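## Task

Find the LC plug in the fourth column counting from the left, sixth block counting down from the top, first hole counting down, which is not latched, and press it in until it latches. Every other fibre is carrying traffic, so none may be pulled out or unlatched. No fibre may be kinked, including this plug's own. The robot must not topple or be left leaning, or the task fails.

## Robot and tools

ROBOT. TidyBot++: a mobile base (0.54 m long, 0.50 m wide, 0.38 m high) on four powered casters, carrying a single seven-joint arm with a two-finger gripper. The shoulder sits 0.12 m ahead of the base centre and 0.68 m above the floor. Upper arm 0.42 m, forearm 0.31 m, hand 0.31 m (wrist to hand point). The arm begins folded, hand pointing down, reaching up to 0.08 m beyond the base front. Cameras: base_camera (pinhole, 644x364) and wrist_camera (fisheye, 644x476, looking where the hand points).

FRAMES. Base frame: metres, origin on the floor below the base centre, x forward, y left, z up. hand_pose reports, in this frame, the point between the finger pads; the hand's own z axis runs out along the fingers and the fingers open along its y axis. The odometry frame is the base frame as it was at the start; base_odometry (x, y in m, heading in rad, left positive, -3.142 to 3.142) only counts wheel turns, so slip shows as travel. base_tilt gives lean in degrees, forward and right positive.

move. One call runs one action; its motions start at once. Arguments:
- base: an object of offsets relative to where the base last reported itself, along its axes at the start of the command. translate_m: metres, forward positive, -2 to 2. strafe_m: metres, left positive, -2 to 2. rotate_rad: radians, counter-clockwise from above positive, -6.3 to 6.3.
- joints: absolute angles in radians, keyed by name. joint_1_rad any angle (whole arm about vertical; positive is clockwise from above). joint_2_rad -2.249 to 2.249 (shoulder, 0 upright, positive leans forward). joint_3_rad any angle. joint_4_rad -2.579 to 2.579 (elbow, 0 straight). joint_5_rad any angle. joint_6_rad -2.099 to 2.099 (wrist). joint_7_rad any angle (hand roll). gripper_pos 0 (open, about 85 mm gap) to 1 (closed). Unbounded joints take the short way round; step under half a turn at a time.
- target: one list of seven numbers [x, y, z, qw, qx, qy, qz], an absolute hand pose in the base frame, position in metres. With target, joints may hold only gripper_pos. Expect the result within about 3 cm; to refine, add (wanted position minus hand_pose) to your previous target's x, y, z. To hold still afterwards, resend hand_target, not hand_pose.
- speeds: per-action caps. translate_m and strafe_m 0.05 to 0.5 m/s (give only one when both are used), rotate_rad 0.1 to 1.57 rad/s.
- blocking: true or omitted waits for everything to rest; false returns in about 0.5 s while motion continues.
- cameras: list of base_camera, wrist_camera or all; [] for none.
A call with no action just reports state and images.

Other tools: wait(seconds 0 to 10, cameras); stop(cameras) brakes all running motions; zoom_image(camera, region [x0, y0, x1, y1] in image pixels, at most 504x504) enlarges part of the latest image; finished_scene(scene = current scene number) ends the scene irreversibly and reveals the next task.

RESULTS. move reads done or the worst status. base_status, joint_status and hand_status can say moving, done, off_target (resting short, maybe still pushing), not_followed, contact_stop or time_out (uncommanded stops; the target is dropped), torque_fault, limit_stop_at_motor_heat. hand status done means within 10 mm and 2 degrees. "joint command not followed" (with "cause:") means a self-collision check withheld the targets; "pose unreachable" means the same for a target. hand_target is where the hand would be at the joint targets. motor_effort is percent of maximum torque, bracketed value the peak of the last action. on_its_own lists uncommanded behaviour. "ARM HIT" flags a hard hit on the base or the arm itself. MOTOR HOT warns of heating; an OVER-TEMPERATURE FAULT makes the arm sag for 30 to 60 s. The pictures line names the images in order.

CALL RULES. An unknown key makes a call invalid, but later calls in the reply still run. An out-of-range value is refused, and then later move, wait and finished_scene calls in that reply are skipped; the same happens after an uncommanded stop or a torque fault.

CAUTIONS. The arm does not avoid obstacles and keeps pushing when blocked, harder the farther its target; no check keeps it off the base. A joint torque over its limit (104.5 N m for joints 1 to 4, 51.3 N m for 5 to 7) freezes the arm for 10 s. Pushing the plug should be gentle and straight along its axis; watch motor_effort and base_tilt, because a push on a raised hand or a snag while driving can tip or lift the robot; pull the arm back or back the base away to level it. Do not brush neighbouring plugs or bend any fibre. Avoid hard hits, fast swings and heavy gripper forces. Wrist drives have play, and hand_pose can be 1 to 2 cm off: trust the images. Long stretched-out holds heat the motors.

Each tool is called after ">>>" as a command line: name --argument value for each argument, lists and objects as JSON in quotes; but a table of rows of numbers goes row by row, as --pt "numbers of a row", without its own name.

## Session

>>> move

Scene clock: 0.00 s.
base_odometry: x=+0.000 y=+0.000 heading=+0.000
base_tilt: forward=+0.0 right=+0.2
base_status: not commanded
joint_positions: joint_1_rad=+0.032 joint_2_rad=-0.388 joint_3_rad=+3.118 joint_4_rad=-2.507 joint_5_rad=-0.041 joint_6_rad=-0.893 joint_7_rad=+1.595 gripper_pos=+0.000
joint_status: not commanded
motor_effort: joint_1_rad=+0 joint_2_rad=-1 joint_3_rad=+1 joint_4_rad=+17 joint_5_rad=+0 joint_6_rad=+2 joint_7_rad=+1
hand_pose: x=+0.2683 y=+0.0090 z=+0.5989 quat_wxyz=(-0.011, +0.998, -0.004, +0.065) (m; base frame)
hand_target: x=+0.2685 y=+0.0090 z=+0.5990 quat_wxyz=(-0.011, +0.998, -0.004, +0.065) (m; base frame)
hand_status: not commanded
pictures: base_camera, wrist_camera

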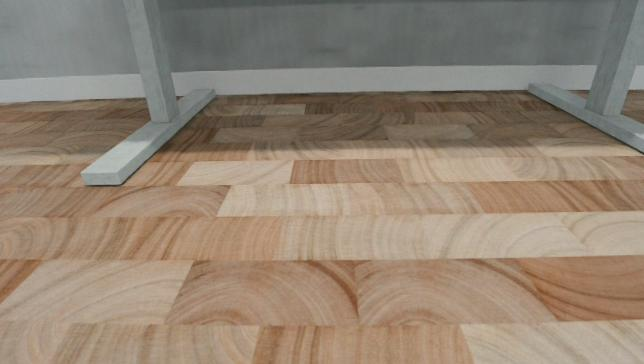

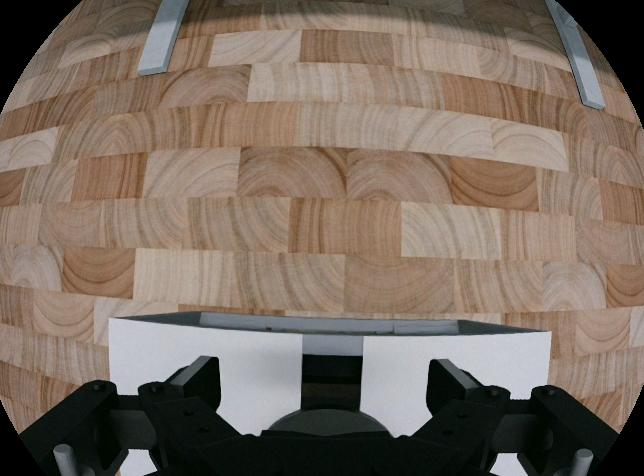

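>>> move --joints '{"joint_6_rad": 0.1}'

>>> move --joints '{"joint_6_rad": 0.55}'

Scene clock: 13.13 s.
move: done
base_odometry: x=+0.000 y=+0.000 heading=+0.000
base_tilt: forward=+0.0 right=+0.2
base_status: not commanded
joint_positions: joint_1_rad=+0.032 joint_2_rad=-0.388 joint_3_rad=+3.118 joint_4_rad=-2.507 joint_5_rad=-0.041 joint_6_rad=+0.045 joint_7_rad=+1.595 gripper_pos=+0.000
joint_status: all done
motor_effort: joint_1_rad=+0(0) joint_2_rad=-6(6) joint_3_rad=+1(1) joint_4_rad=+22(22) joint_5_rad=+0(0) joint_6_rad=+8(8) joint_7_rad=+1(1)
hand_pose: x=+0.5006 y=-0.0024 z=+0.7574 quat_wxyz=(+0.003, +0.861, -0.009, +0.509) (m; base frame)
hand_target: x=+0.5086 y=-0.0030 z=+0.7729 quat_wxyz=(+0.004, +0.846, -0.010, +0.533) (m; base frame)
hand_status: not commanded
pictures: base_camera, wrist_camera

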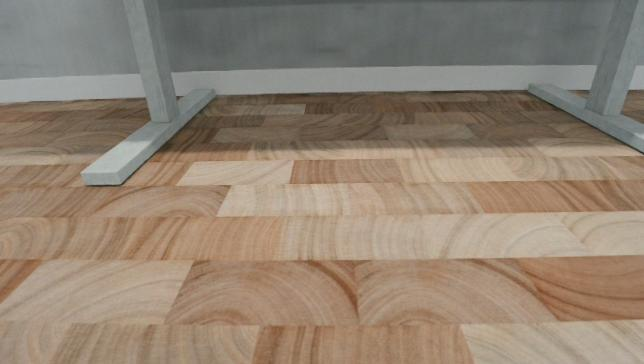

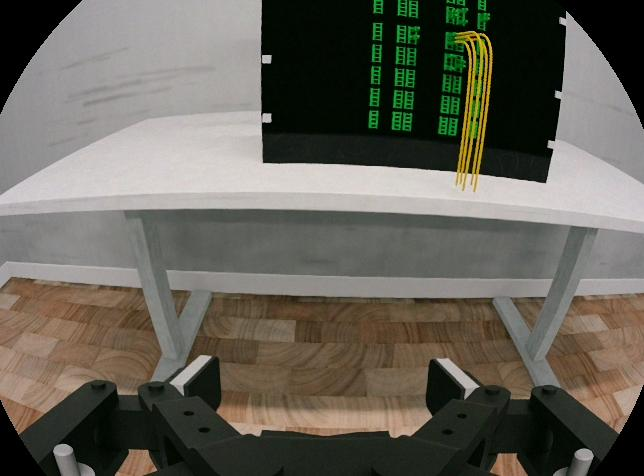

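Scene clock: 14.33 s.
move: done
base_odometry: x=+0.000 y=+0.000 heading=+0.000
base_tilt: forward=+0.0 right=+0.2
base_status: not commanded
joint_positions: joint_1_rad=+0.032 joint_2_rad=-0.388 joint_3_rad=+3.118 joint_4_rad=-2.509 joint_5_rad=-0.041 joint_6_rad=+0.494 joint_7_rad=+1.595 gripper_pos=+0.000
joint_status: all done
motor_effort: joint_1_rad=+0(0) joint_2_rad=-6(7) joint_3_rad=+1(1) joint_4_rad=+20(24) joint_5_rad=+0(0) joint_6_rad=+9(10) joint_7_rad=+1(1)
hand_pose: x=+0.5383 y=-0.0070 z=+0.8895 quat_wxyz=(+0.010, +0.727, -0.011, +0.687) (m; base frame)
hand_target: x=+0.5391 y=-0.0075 z=+0.9083 quat_wxyz=(+0.011, +0.706, -0.011, +0.708) (m; base frame)
hand_status: not commanded
pictures: base_camera, wrist_camera

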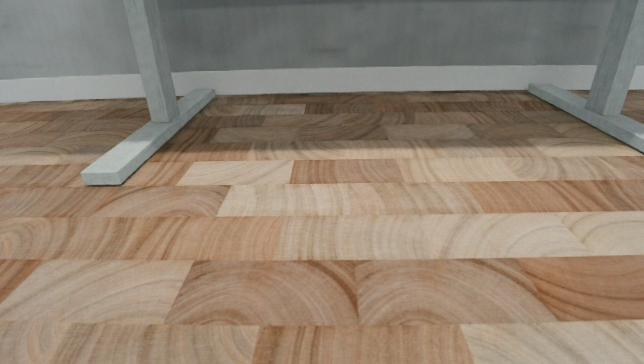

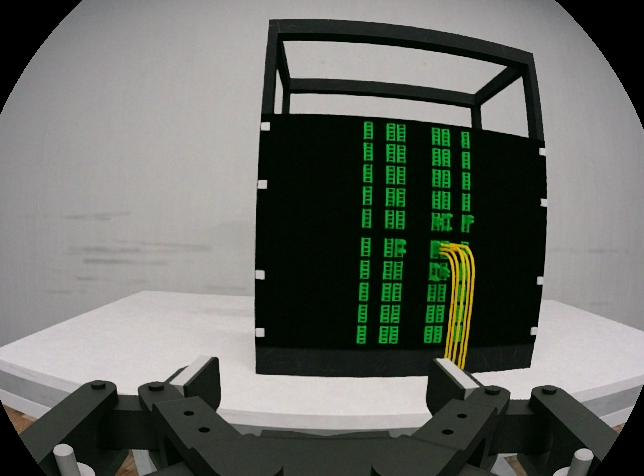

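>>> zoom_image --camera "wrist_camera" --region '[340, 110, 500, 230]'

>>> zoom_image --camera "wrist_camera" --region '[340, 200, 500, 320]'

>>> zoom_image --camera "wrist_camera" --region '[340, 200, 500, 380]'

Scaled by 3.150.

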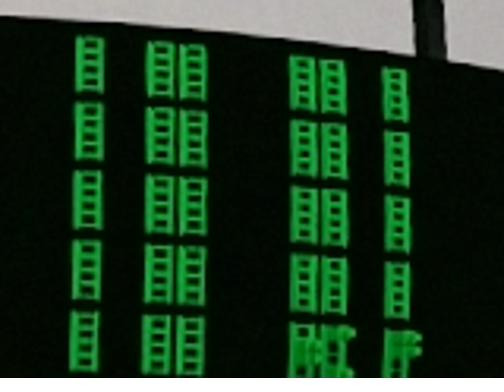

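Scaled by 3.150.

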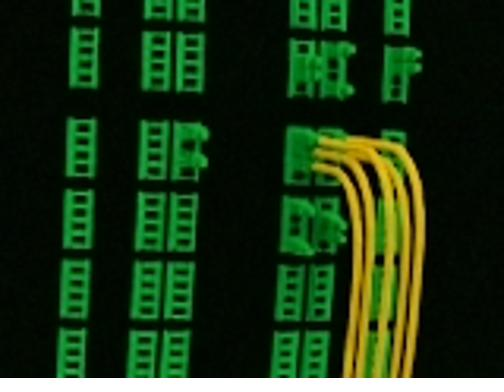

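Scaled by 2.800.

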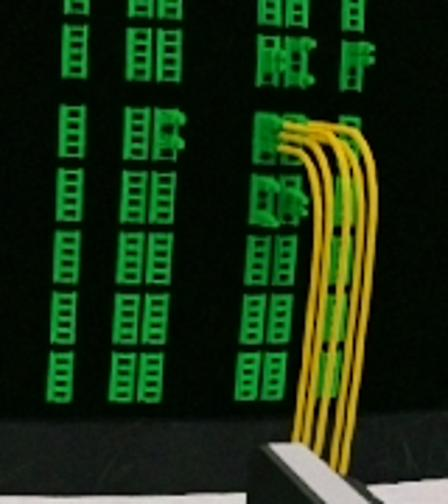

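>>> move --base '{"translate_m": 0.1}'

Scene clock: 47.07 s.
move: done
base_odometry: x=+0.100 y=+0.000 heading=+0.000
base_tilt: forward=+0.0 right=+0.2
base_status: done
joint_positions: joint_1_rad=+0.032 joint_2_rad=-0.386 joint_3_rad=+3.118 joint_4_rad=-2.509 joint_5_rad=-0.041 joint_6_rad=+0.496 joint_7_rad=+1.595 gripper_pos=+0.000
joint_status: not commanded
motor_effort: joint_1_rad=+0(0) joint_2_rad=-6(9) joint_3_rad=+1(1) joint_4_rad=+21(23) joint_5_rad=+0(0) joint_6_rad=+9(9) joint_7_rad=+1(1)
hand_pose: x=+0.5387 y=-0.0070 z=+0.8893 quat_wxyz=(+0.010, +0.727, -0.011, +0.687) (m; base frame)
hand_target: x=+0.5391 y=-0.0075 z=+0.9083 quat_wxyz=(+0.011, +0.706, -0.011, +0.708) (m; base frame)
hand_status: not commanded
pictures: base_camera, wrist_camera

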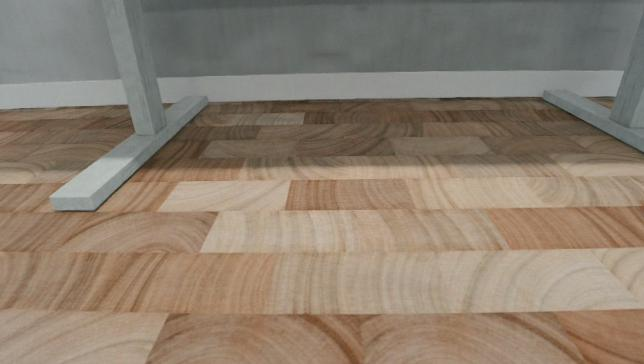

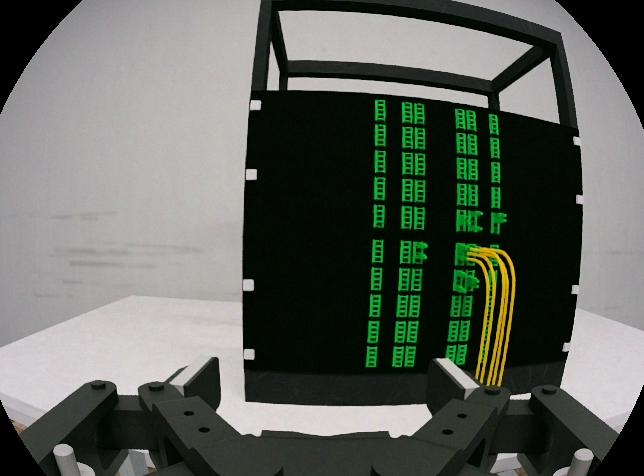

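>>> move --base '{"strafe_m": -0.19}'

>>> zoom_image --camera "wrist_camera" --region '[220, 180, 420, 320]'

Scene clock: 81.77 s.
move: done
base_odometry: x=+0.100 y=-0.190 heading=+0.000
base_tilt: forward=+0.0 right=+0.2
base_status: done
joint_positions: joint_1_rad=+0.032 joint_2_rad=-0.386 joint_3_rad=+3.118 joint_4_rad=-2.509 joint_5_rad=-0.041 joint_6_rad=+0.496 joint_7_rad=+1.595 gripper_pos=+0.000
joint_status: not commanded
motor_effort: joint_1_rad=+0(1) joint_2_rad=-6(7) joint_3_rad=+0(2) joint_4_rad=+21(22) joint_5_rad=+0(1) joint_6_rad=+9(9) joint_7_rad=+1(1)
hand_pose: x=+0.5387 y=-0.0070 z=+0.8894 quat_wxyz=(+0.010, +0.726, -0.011, +0.687) (m; base frame)
hand_target: x=+0.5391 y=-0.0075 z=+0.9083 quat_wxyz=(+0.011, +0.706, -0.011, +0.708) (m; base frame)
hand_status: not commanded
pictures: base_camera, wrist_camera

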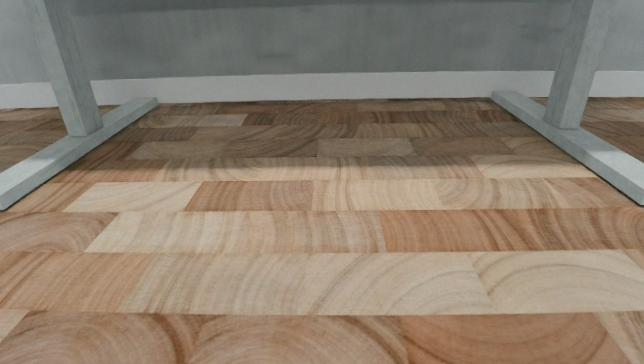

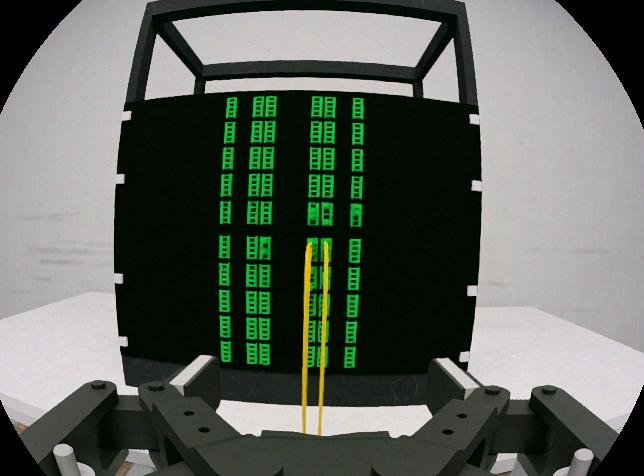

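Scaled by 2.520.

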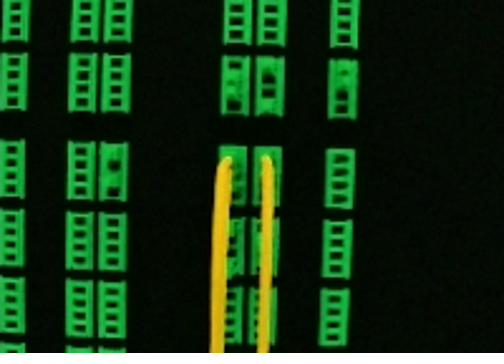

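>>> move --base '{"translate_m": 0.12}'

>>> zoom_image --camera "wrist_camera" --region '[240, 180, 400, 320]'

Scene clock: 102.37 s.
move: done
base_odometry: x=+0.220 y=-0.190 heading=+0.000
base_tilt: forward=+0.0 right=+0.2
base_status: done
joint_positions: joint_1_rad=+0.032 joint_2_rad=-0.385 joint_3_rad=+3.118 joint_4_rad=-2.509 joint_5_rad=-0.041 joint_6_rad=+0.497 joint_7_rad=+1.595 gripper_pos=+0.000
joint_status: not commanded
motor_effort: joint_1_rad=+0(0) joint_2_rad=-6(9) joint_3_rad=+1(1) joint_4_rad=+21(23) joint_5_rad=+0(0) joint_6_rad=+9(9) joint_7_rad=+1(1)
hand_pose: x=+0.5390 y=-0.0071 z=+0.8892 quat_wxyz=(+0.010, +0.727, -0.011, +0.687) (m; base frame)
hand_target: x=+0.5391 y=-0.0075 z=+0.9083 quat_wxyz=(+0.011, +0.706, -0.011, +0.708) (m; base frame)
hand_status: not commanded
pictures: base_camera, wrist_camera

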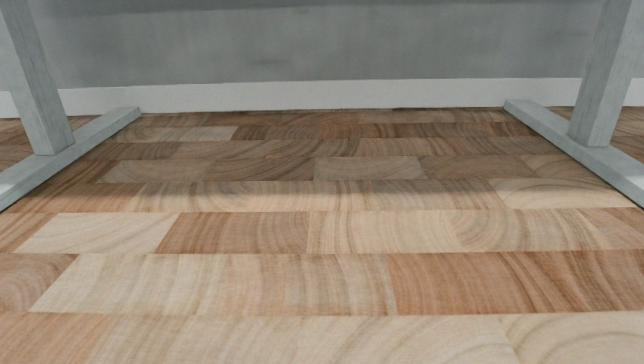

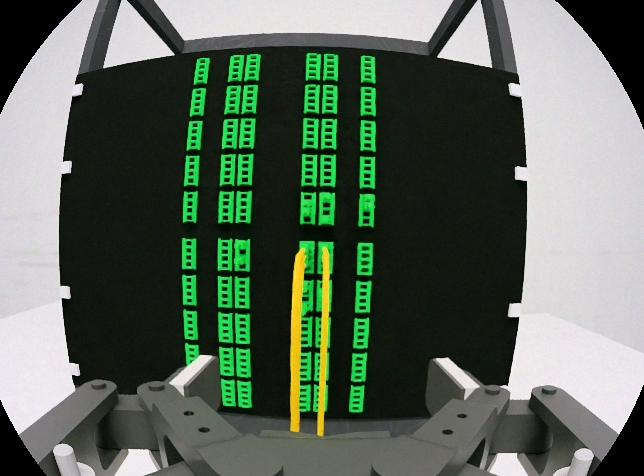

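Scaled by 3.150.

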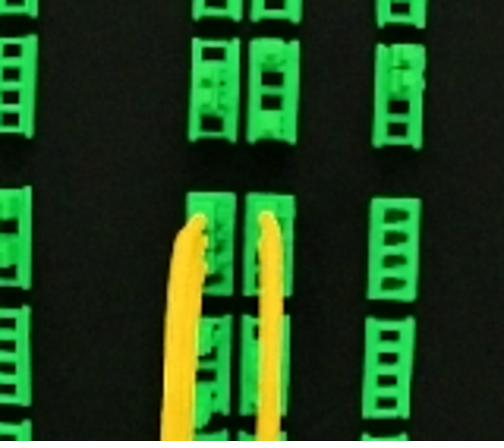

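>>> move --joints '{"joint_2_rad": -0.45, "joint_4_rad": -2.026, "joint_6_rad": -0.434, "joint_1_rad": 0.0}'

>>> zoom_image --camera "wrist_camera" --region '[240, 160, 400, 300]'

Scene clock: 118.87 s.
move: done
base_odometry: x=+0.220 y=-0.190 heading=+0.000
base_tilt: forward=+0.0 right=+0.2
base_status: not commanded
joint_positions: joint_1_rad=+0.020 joint_2_rad=-0.433 joint_3_rad=+3.118 joint_4_rad=-2.051 joint_5_rad=-0.041 joint_6_rad=-0.386 joint_7_rad=+1.595 gripper_pos=+0.000
joint_status: all done
motor_effort: joint_1_rad=+0(2) joint_2_rad=-7(8) joint_3_rad=+1(1) joint_4_rad=+23(24) joint_5_rad=+0(0) joint_6_rad=+8(11) joint_7_rad=+1(1)
hand_pose: x=+0.5388 y=+0.0090 z=+0.9179 quat_wxyz=(-0.006, +0.843, +0.002, +0.539) (m; base frame)
hand_target: x=+0.5316 y=+0.0179 z=+0.9266 quat_wxyz=(-0.012, +0.844, +0.011, +0.536) (m; base frame)
hand_status: not commanded
pictures: base_camera, wrist_camera

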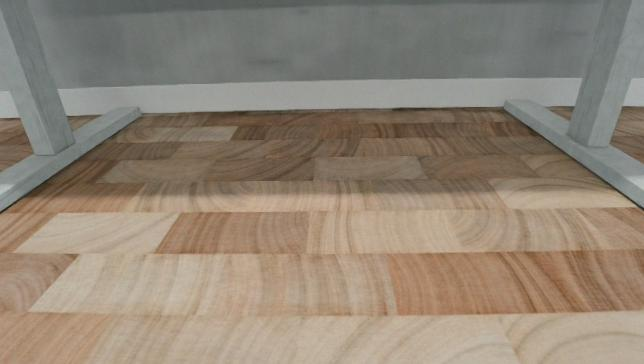

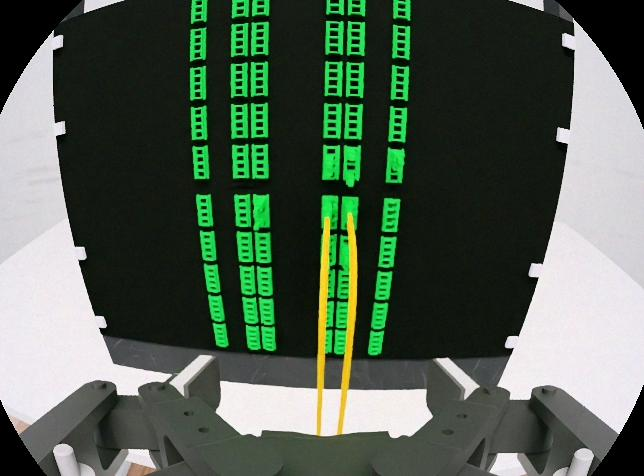

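Scaled by 3.150.

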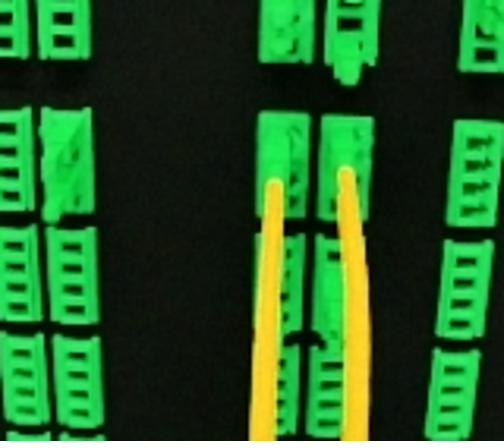

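>>> move --joints '{"joint_1_rad": 0.0, "joint_2_rad": -0.012, "joint_3_rad": 3.1416, "joint_4_rad": -1.189, "joint_5_rad": 0.0, "joint_6_rad": -1.18, "joint_7_rad": 1.571}'

>>> zoom_image --camera "wrist_camera" --region '[240, 160, 400, 300]'

Scene clock: 159.53 s.
move: done
base_odometry: x=+0.220 y=-0.190 heading=+0.000
base_tilt: forward=+0.0 right=+0.2
base_status: not commanded
joint_positions: joint_1_rad=+0.020 joint_2_rad=-0.032 joint_3_rad=+3.118 joint_4_rad=-1.215 joint_5_rad=-0.041 joint_6_rad=-1.131 joint_7_rad=+1.595 gripper_pos=+0.000
joint_status: all done
motor_effort: joint_1_rad=+0(1) joint_2_rad=-19(21) joint_3_rad=+0(2) joint_4_rad=+21(25) joint_5_rad=-1(1) joint_6_rad=+7(10) joint_7_rad=+1(2)
hand_pose: x=+0.6252 y=+0.0147 z=+1.0108 quat_wxyz=(-0.016, +0.915, +0.012, +0.402) (m; base frame)
hand_target: x=+0.6242 y=+0.0013 z=+1.0029 quat_wxyz=(+0.000, +0.924, +0.000, +0.382) (m; base frame)
hand_status: not commanded
pictures: base_camera, wrist_camera

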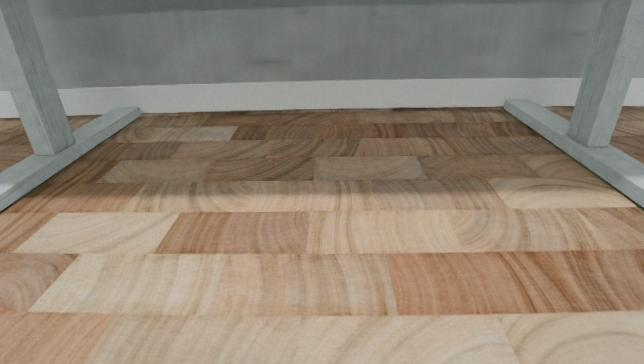

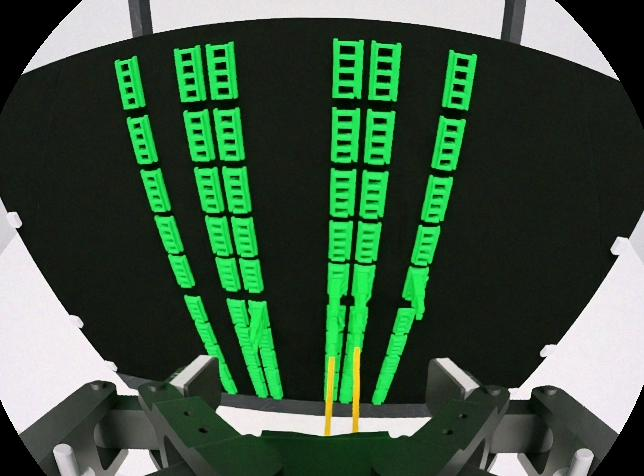

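Scaled by 3.150.

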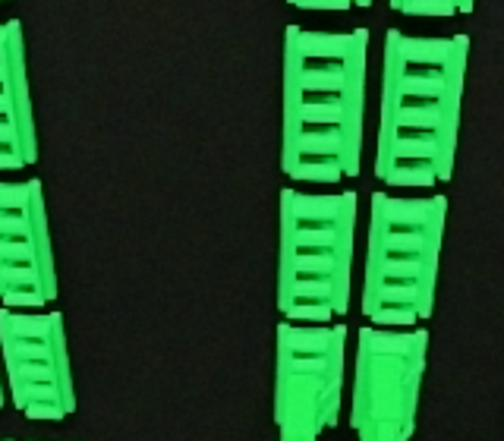

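>>> zoom_image --camera "wrist_camera" --region '[290, 250, 390, 390]'

Scaled by 3.600.

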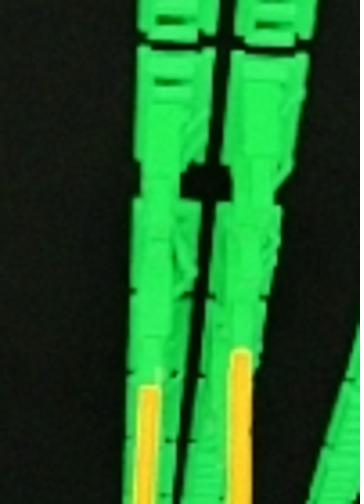

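>>> move --target '[0.53, 0.12, 1.0, 0.2330, 0.7330, -0.3036, 0.5625]'

Scene clock: 205.60 s.
move: off_target
base_odometry: x=+0.220 y=-0.190 heading=+0.000
base_tilt: forward=+0.0 right=+0.2
base_status: not commanded
joint_positions: joint_1_rad=+1.411 joint_2_rad=-0.990 joint_3_rad=+2.243 joint_4_rad=-1.407 joint_5_rad=-0.153 joint_6_rad=-1.133 joint_7_rad=+1.020 gripper_pos=+0.000
joint_status: not commanded
motor_effort: joint_1_rad=+0(1) joint_2_rad=+25(25) joint_3_rad=+14(15) joint_4_rad=+13(23) joint_5_rad=+4(5) joint_6_rad=+7(9) joint_7_rad=+1(1)
hand_pose: x=+0.5105 y=+0.1047 z=+1.0180 quat_wxyz=(+0.274, +0.734, -0.289, +0.551) (m; base frame)
hand_target: x=+0.5300 y=+0.1200 z=+1.0000 quat_wxyz=(+0.233, +0.733, -0.304, +0.562) (m; base frame)
hand_status: off_target (0.031 m and 5.2 deg from the pose sent, 0.142 m and 54.3 deg at the start)
pictures: base_camera, wrist_camera

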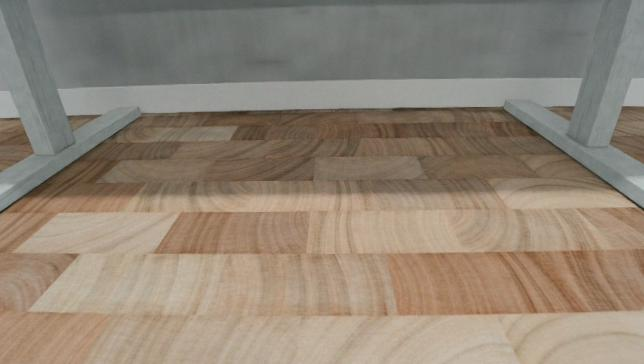

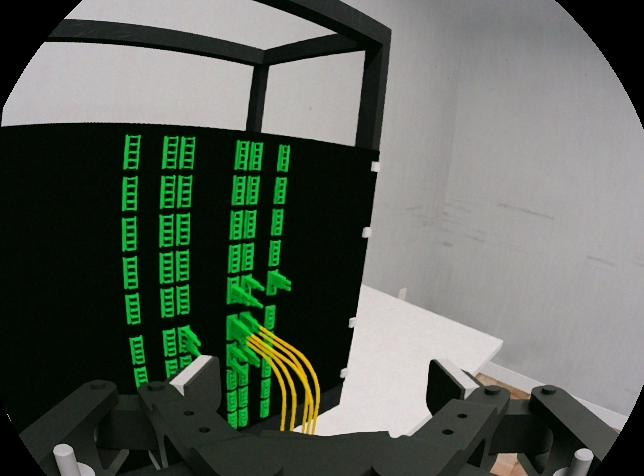

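>>> zoom_image --camera "wrist_camera" --region '[210, 260, 330, 400]'

Scaled by 3.600.

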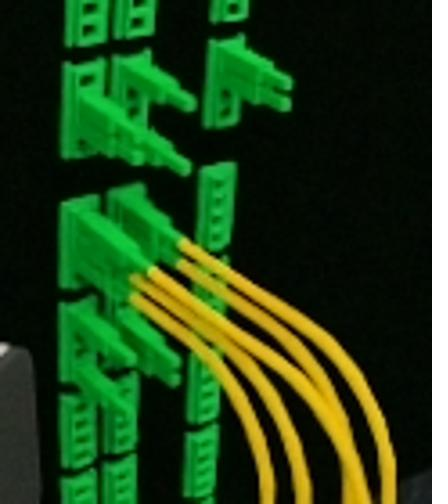

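>>> zoom_image --camera "wrist_camera" --region '[220, 300, 280, 370]'

Scaled by 7.200.

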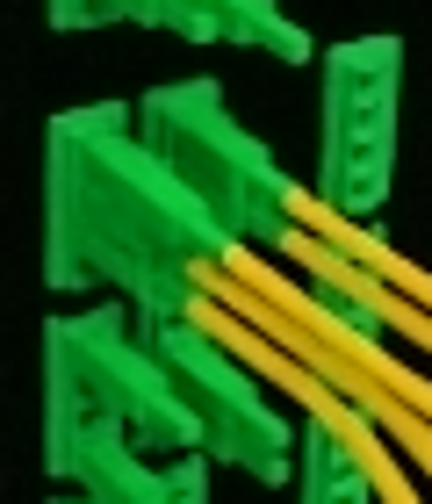

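>>> zoom_image --camera "wrist_camera" --region '[400, 330, 520, 450]'

>>> zoom_image --camera "wrist_camera" --region '[120, 330, 240, 450]'

Scaled by 4.200.

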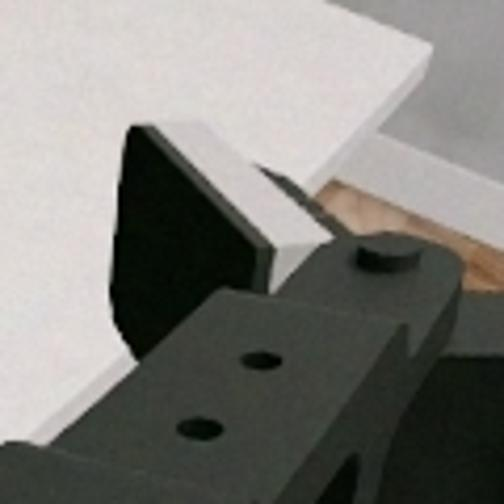

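Scaled by 4.200.

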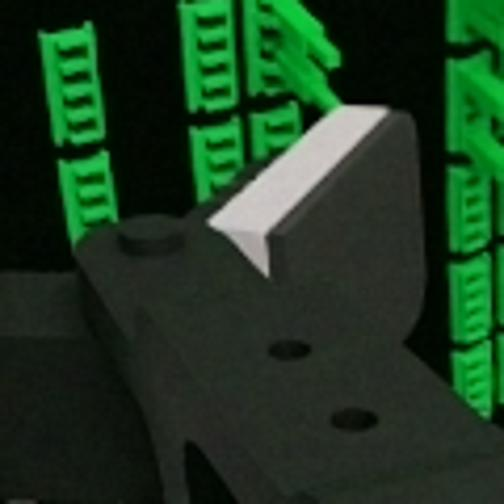

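>>> move --joints '{"joint_1_rad": 0.0, "joint_2_rad": -0.059, "joint_3_rad": 3.1416, "joint_4_rad": -1.233, "joint_5_rad": 0.0, "joint_6_rad": -1.21, "joint_7_rad": 1.571, "gripper_pos": 0.8}'

>>> zoom_image --camera "wrist_camera" --region '[260, 280, 380, 440]'

Scene clock: 295.10 s.
move: done
base_odometry: x=+0.220 y=-0.190 heading=+0.000
base_tilt: forward=+0.0 right=+0.2
base_status: not commanded
joint_positions: joint_1_rad=+0.020 joint_2_rad=-0.074 joint_3_rad=+3.115 joint_4_rad=-1.260 joint_5_rad=-0.067 joint_6_rad=-1.162 joint_7_rad=+1.504 gripper_pos=+0.800
joint_status: all done
motor_effort: joint_1_rad=+0(3) joint_2_rad=-17(25) joint_3_rad=+0(15) joint_4_rad=+22(23) joint_5_rad=-1(6) joint_6_rad=+7(9) joint_7_rad=+1(2)
hand_pose: x=+0.6006 y=+0.0243 z=+1.0016 quat_wxyz=(-0.047, +0.921, -0.028, +0.385) (m; base frame)
hand_target: x=+0.5980 y=+0.0013 z=+0.9972 quat_wxyz=(+0.000, +0.929, +0.000, +0.370) (m; base frame)
hand_status: not commanded
pictures: base_camera, wrist_camera

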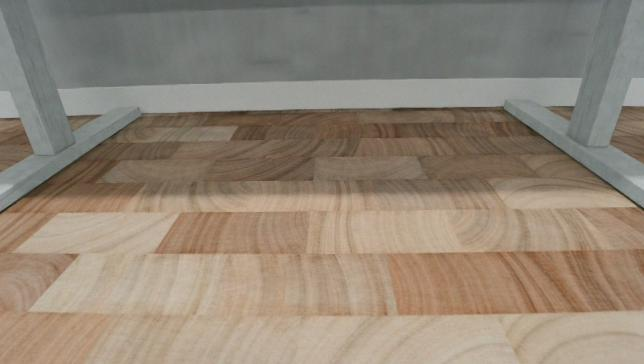

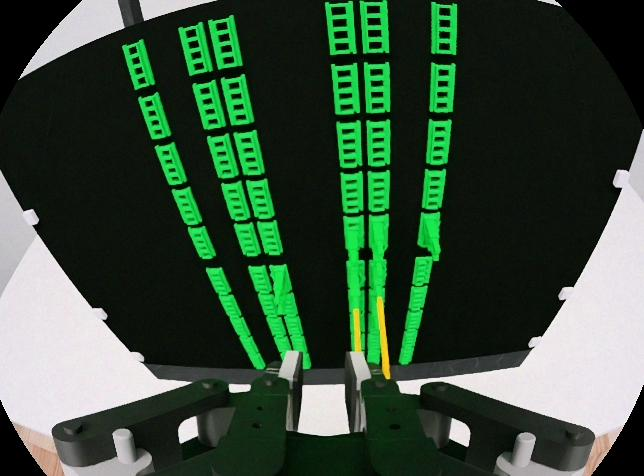

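Scaled by 3.150.

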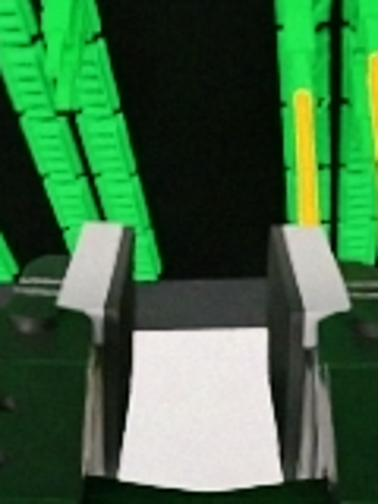

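>>> move --joints '{"joint_3_rad": 3.168, "joint_5_rad": 0.067, "joint_7_rad": 1.638}'

Scene clock: 304.37 s.
move: done
base_odometry: x=+0.220 y=-0.190 heading=+0.000
base_tilt: forward=+0.0 right=+0.2
base_status: not commanded
joint_positions: joint_1_rad=+0.013 joint_2_rad=-0.074 joint_3_rad=+3.148 joint_4_rad=-1.259 joint_5_rad=+0.008 joint_6_rad=-1.164 joint_7_rad=+1.580 gripper_pos=+0.800
joint_status: all done
motor_effort: joint_1_rad=+0(2) joint_2_rad=-18(18) joint_3_rad=+0(2) joint_4_rad=+20(22) joint_5_rad=+0(1) joint_6_rad=+7(7) joint_7_rad=+1(2)
hand_pose: x=+0.6010 y=-0.0105 z=+1.0011 quat_wxyz=(+0.009, +0.922, -0.005, +0.386) (m; base frame)
hand_target: x=+0.5975 y=-0.0313 z=+0.9977 quat_wxyz=(+0.050, +0.928, +0.018, +0.368) (m; base frame)
hand_status: not commanded
pictures: base_camera, wrist_camera

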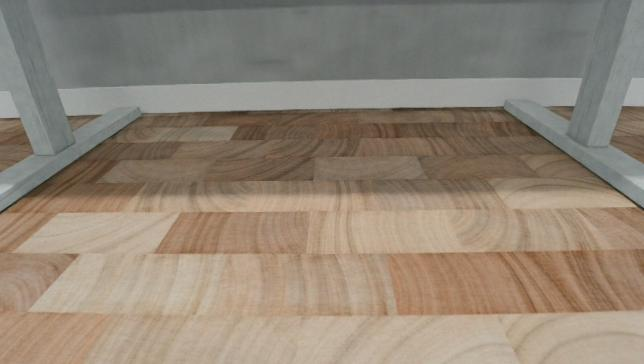

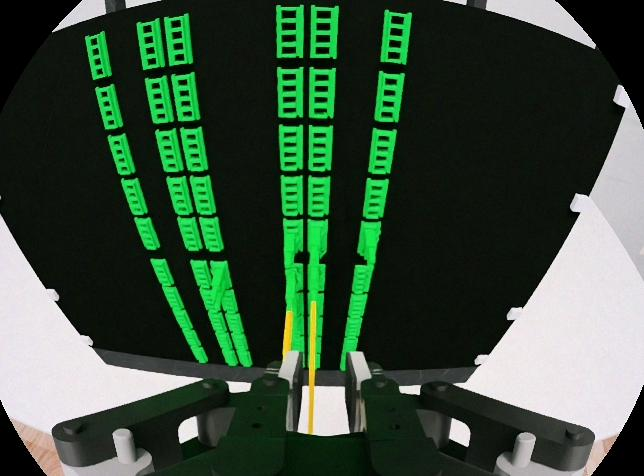

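>>> move --base '{"strafe_m": 0.024}'

>>> zoom_image --camera "wrist_camera" --region '[260, 260, 380, 440]'

Scene clock: 336.40 s.
move: done
base_odometry: x=+0.221 y=-0.166 heading=+0.000
base_tilt: forward=+0.0 right=+0.2
base_status: done
joint_positions: joint_1_rad=+0.009 joint_2_rad=-0.073 joint_3_rad=+3.151 joint_4_rad=-1.258 joint_5_rad=+0.009 joint_6_rad=-1.164 joint_7_rad=+1.580 gripper_pos=+0.800
joint_status: not commanded
motor_effort: joint_1_rad=+0(2) joint_2_rad=-17(19) joint_3_rad=+0(2) joint_4_rad=+21(22) joint_5_rad=+0(1) joint_6_rad=+7(7) joint_7_rad=+1(1)
hand_pose: x=+0.6011 y=-0.0101 z=+1.0012 quat_wxyz=(+0.009, +0.923, -0.004, +0.386) (m; base frame)
hand_target: x=+0.5975 y=-0.0313 z=+0.9977 quat_wxyz=(+0.050, +0.928, +0.018, +0.368) (m; base frame)
hand_status: not commanded
pictures: base_camera, wrist_camera

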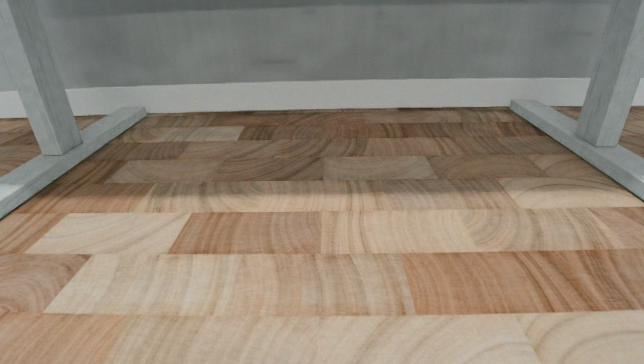

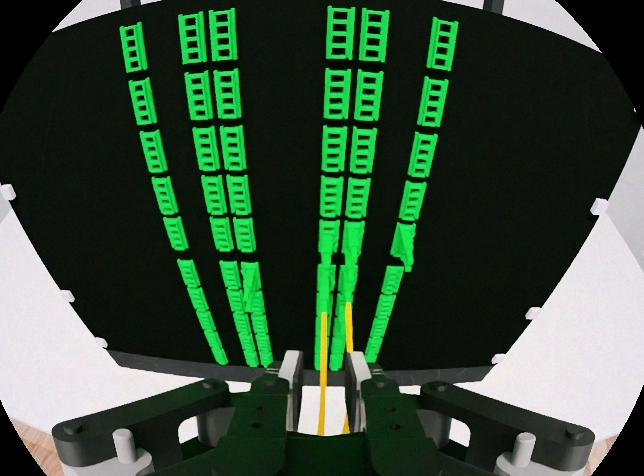

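Scaled by 2.800.

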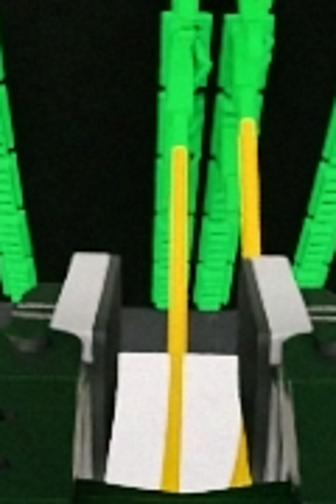

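>>> move --joints '{"joint_2_rad": -0.12, "joint_4_rad": -1.43, "joint_6_rad": -0.97, "gripper_pos": 0.9}'

>>> zoom_image --camera "wrist_camera" --region '[260, 240, 380, 420]'

Scene clock: 360.33 s.
move: done
base_odometry: x=+0.221 y=-0.166 heading=+0.000
base_tilt: forward=+0.0 right=+0.2
base_status: not commanded
joint_positions: joint_1_rad=+0.009 joint_2_rad=-0.102 joint_3_rad=+3.151 joint_4_rad=-1.417 joint_5_rad=+0.009 joint_6_rad=-1.027 joint_7_rad=+1.580 gripper_pos=+0.900
joint_status: all done
motor_effort: joint_1_rad=+0(0) joint_2_rad=-17(18) joint_3_rad=+0(0) joint_4_rad=+22(24) joint_5_rad=+0(0) joint_6_rad=+7(8) joint_7_rad=+1(1)
hand_pose: x=+0.6034 y=-0.0100 z=+0.9630 quat_wxyz=(+0.009, +0.921, -0.003, +0.389) (m; base frame)
hand_target: x=+0.6082 y=-0.0296 z=+0.9784 quat_wxyz=(+0.051, +0.908, +0.024, +0.415) (m; base frame)
hand_status: not commanded
pictures: base_camera, wrist_camera

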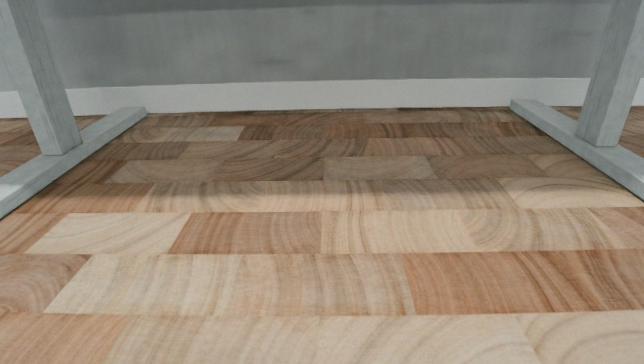

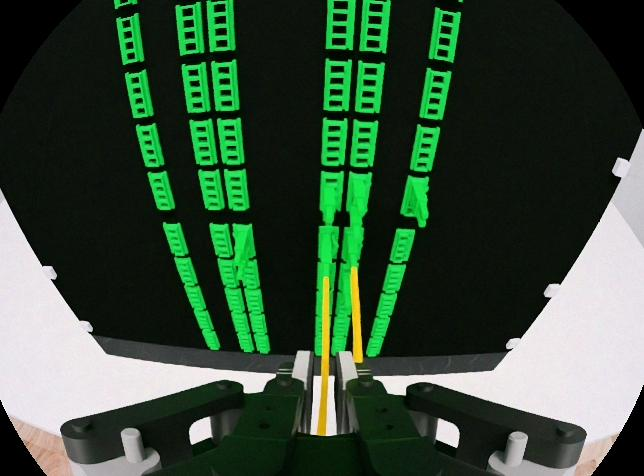

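Scaled by 2.800.

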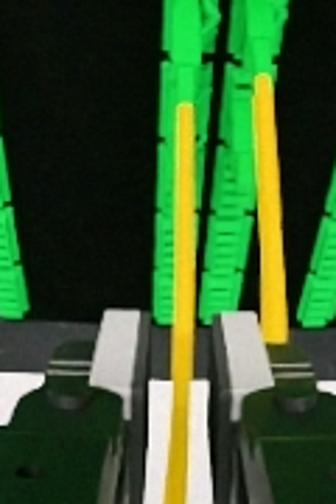

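>>> move --base '{"translate_m": 0.045, "strafe_m": -0.003}' --speeds '{"translate_m": 0.05}'

>>> zoom_image --camera "wrist_camera" --region '[260, 240, 380, 420]'

Scene clock: 412.03 s.
move: done
base_odometry: x=+0.266 y=-0.169 heading=+0.000
base_tilt: forward=+0.0 right=+0.2
base_status: done
joint_positions: joint_1_rad=+0.009 joint_2_rad=-0.110 joint_3_rad=+3.151 joint_4_rad=-1.418 joint_5_rad=+0.009 joint_6_rad=-1.023 joint_7_rad=+1.580 gripper_pos=+0.900
joint_status: not commanded
motor_effort: joint_1_rad=+0(1) joint_2_rad=-17(21) joint_3_rad=+0(1) joint_4_rad=+22(24) joint_5_rad=+0(0) joint_6_rad=+7(7) joint_7_rad=+1(1)
hand_pose: x=+0.6019 y=-0.0100 z=+0.9673 quat_wxyz=(+0.009, +0.919, -0.003, +0.394) (m; base frame)
hand_target: x=+0.6082 y=-0.0296 z=+0.9784 quat_wxyz=(+0.051, +0.908, +0.024, +0.415) (m; base frame)
hand_status: not commanded
pictures: base_camera, wrist_camera

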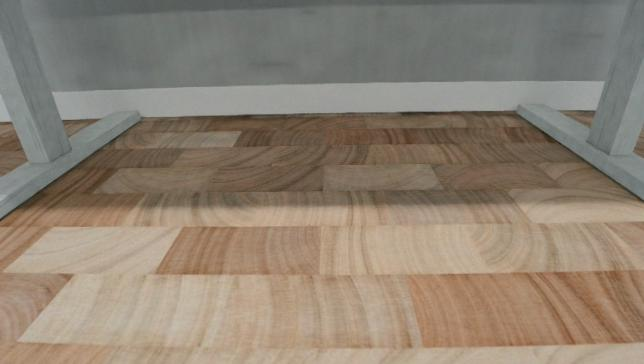

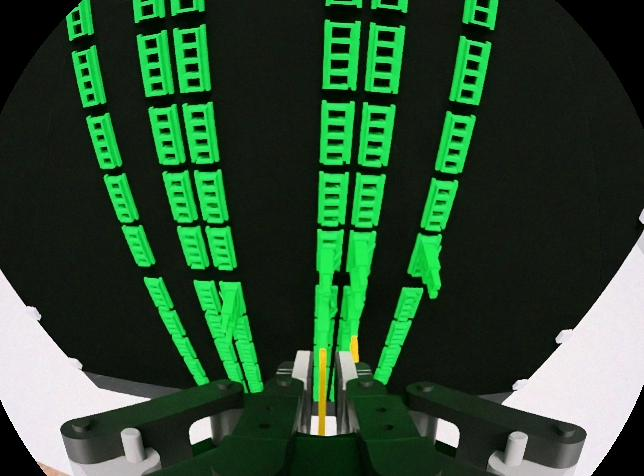

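Scaled by 2.800.

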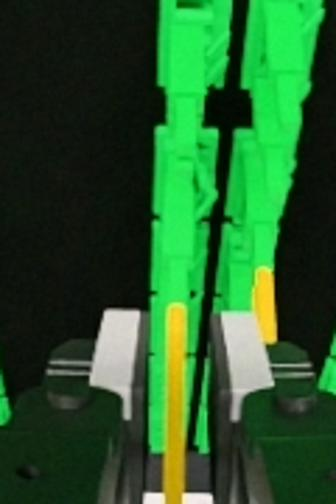

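>>> move --joints '{"joint_2_rad": -0.127, "joint_4_rad": -1.473, "joint_6_rad": -0.934}' --cameras '["wrist_camera"]'

>>> zoom_image --camera "wrist_camera" --region '[260, 240, 380, 420]'

Scene clock: 433.30 s.
move: done
base_odometry: x=+0.266 y=-0.169 heading=+0.000
base_tilt: forward=+0.0 right=+0.2
base_status: not commanded
joint_positions: joint_1_rad=+0.009 joint_2_rad=-0.114 joint_3_rad=+3.151 joint_4_rad=-1.462 joint_5_rad=+0.009 joint_6_rad=-0.987 joint_7_rad=+1.580 gripper_pos=+0.900
joint_status: all done
motor_effort: joint_1_rad=+0(0) joint_2_rad=-17(18) joint_3_rad=+0(0) joint_4_rad=+22(24) joint_5_rad=+0(0) joint_6_rad=+7(8) joint_7_rad=+1(1)
hand_pose: x=+0.6024 y=-0.0099 z=+0.9539 quat_wxyz=(+0.009, +0.920, -0.003, +0.392) (m; base frame)
hand_target: x=+0.6080 y=-0.0292 z=+0.9670 quat_wxyz=(+0.051, +0.908, +0.025, +0.415) (m; base frame)
hand_status: not commanded
pictures: wrist_camera

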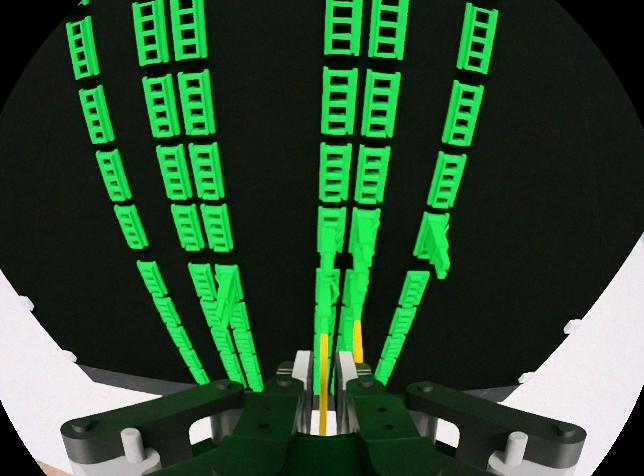

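Scaled by 2.800.

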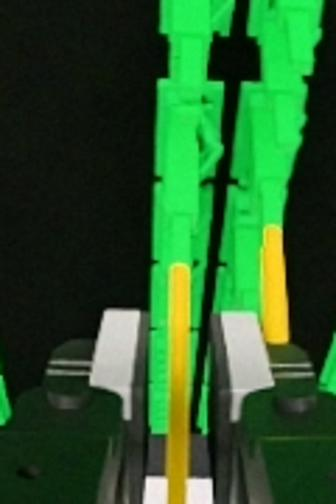

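>>> move --base '{"translate_m": 0.024}' --speeds '{"translate_m": 0.05}' --cameras '["wrist_camera"]'

>>> zoom_image --camera "wrist_camera" --region '[260, 260, 380, 440]'

Scene clock: 462.50 s.
move: done
base_odometry: x=+0.290 y=-0.169 heading=+0.000
base_tilt: forward=+0.0 right=+0.2
base_status: done
joint_positions: joint_1_rad=+0.009 joint_2_rad=-0.119 joint_3_rad=+3.151 joint_4_rad=-1.462 joint_5_rad=+0.009 joint_6_rad=-0.986 joint_7_rad=+1.580 gripper_pos=+0.900
joint_status: not commanded
motor_effort: joint_1_rad=+0(1) joint_2_rad=-17(20) joint_3_rad=+0(1) joint_4_rad=+22(23) joint_5_rad=+0(0) joint_6_rad=+7(7) joint_7_rad=+1(1)
hand_pose: x=+0.6013 y=-0.0099 z=+0.9564 quat_wxyz=(+0.009, +0.919, -0.003, +0.395) (m; base frame)
hand_target: x=+0.6080 y=-0.0292 z=+0.9670 quat_wxyz=(+0.051, +0.908, +0.025, +0.415) (m; base frame)
hand_status: not commanded
pictures: wrist_camera

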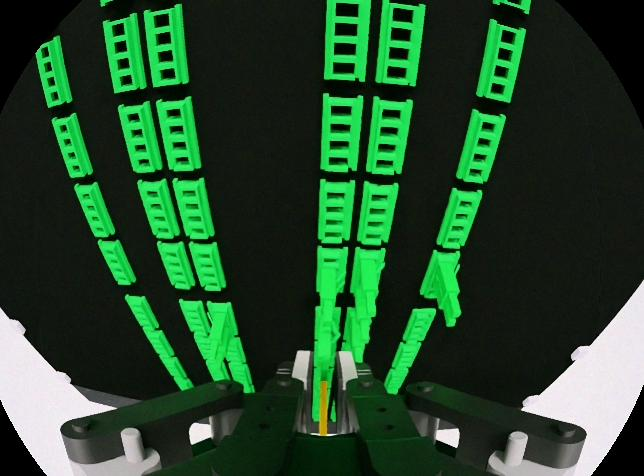

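Scaled by 2.800.

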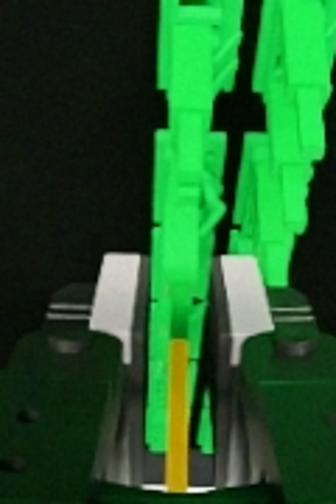

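>>> move --base '{"translate_m": 0.011}' --speeds '{"translate_m": 0.05}' --cameras '["wrist_camera"]'

>>> zoom_image --camera "wrist_camera" --region '[260, 260, 380, 440]'

Scene clock: 479.73 s.
move: done
base_odometry: x=+0.301 y=-0.169 heading=+0.001
base_tilt: forward=+0.0 right=+0.2
base_status: done
joint_positions: joint_1_rad=+0.009 joint_2_rad=-0.121 joint_3_rad=+3.151 joint_4_rad=-1.464 joint_5_rad=+0.009 joint_6_rad=-0.985 joint_7_rad=+1.580 gripper_pos=+0.900
joint_status: not commanded
motor_effort: joint_1_rad=+0(0) joint_2_rad=-17(19) joint_3_rad=+0(1) joint_4_rad=+21(24) joint_5_rad=+0(0) joint_6_rad=+7(9) joint_7_rad=+1(1)
hand_pose: x=+0.6007 y=-0.0099 z=+0.9570 quat_wxyz=(+0.009, +0.918, -0.003, +0.396) (m; base frame)
hand_target: x=+0.6080 y=-0.0292 z=+0.9670 quat_wxyz=(+0.051, +0.908, +0.025, +0.415) (m; base frame)
hand_status: not commanded
pictures: wrist_camera

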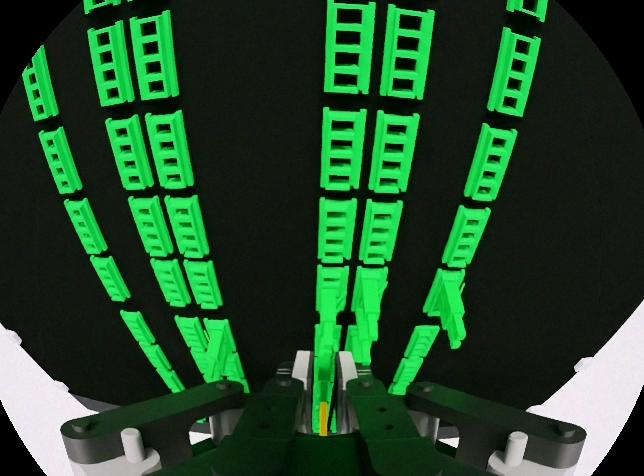

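Scaled by 2.800.

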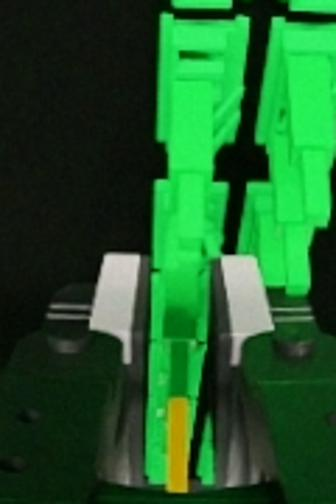

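>>> move --joints '{"gripper_pos": 0.955}' --cameras '["wrist_camera"]'

>>> zoom_image --camera "wrist_camera" --region '[260, 260, 380, 440]'

Scene clock: 493.53 s.
move: done
base_odometry: x=+0.301 y=-0.169 heading=+0.001
base_tilt: forward=+0.0 right=+0.2
base_status: not commanded
joint_positions: joint_1_rad=+0.009 joint_2_rad=-0.121 joint_3_rad=+3.151 joint_4_rad=-1.464 joint_5_rad=+0.009 joint_6_rad=-0.985 joint_7_rad=+1.580 gripper_pos=+0.955
joint_status: all done
motor_effort: joint_1_rad=+0(0) joint_2_rad=-17(17) joint_3_rad=+0(1) joint_4_rad=+22(23) joint_5_rad=+0(0) joint_6_rad=+7(7) joint_7_rad=+1(1)
hand_pose: x=+0.6007 y=-0.0099 z=+0.9570 quat_wxyz=(+0.009, +0.918, -0.003, +0.396) (m; base frame)
hand_target: x=+0.6080 y=-0.0292 z=+0.9670 quat_wxyz=(+0.051, +0.908, +0.025, +0.415) (m; base frame)
hand_status: not commanded
pictures: wrist_camera

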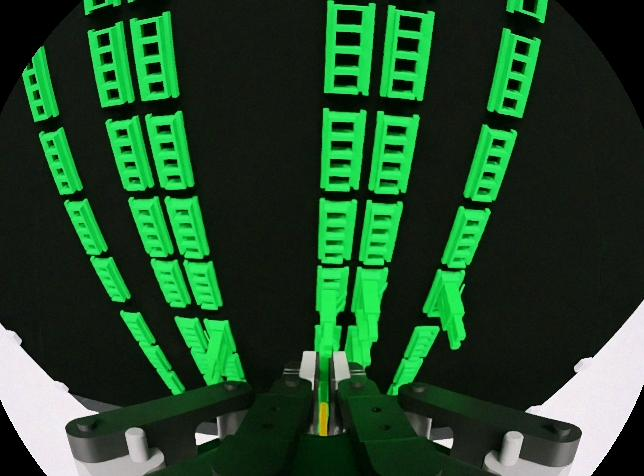

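Scaled by 2.800.

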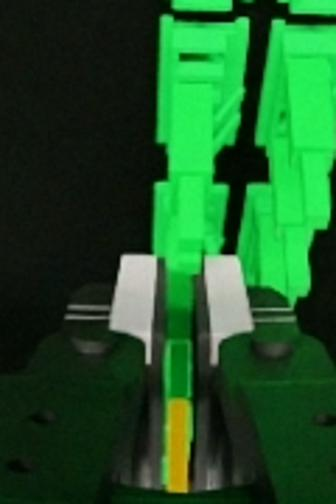

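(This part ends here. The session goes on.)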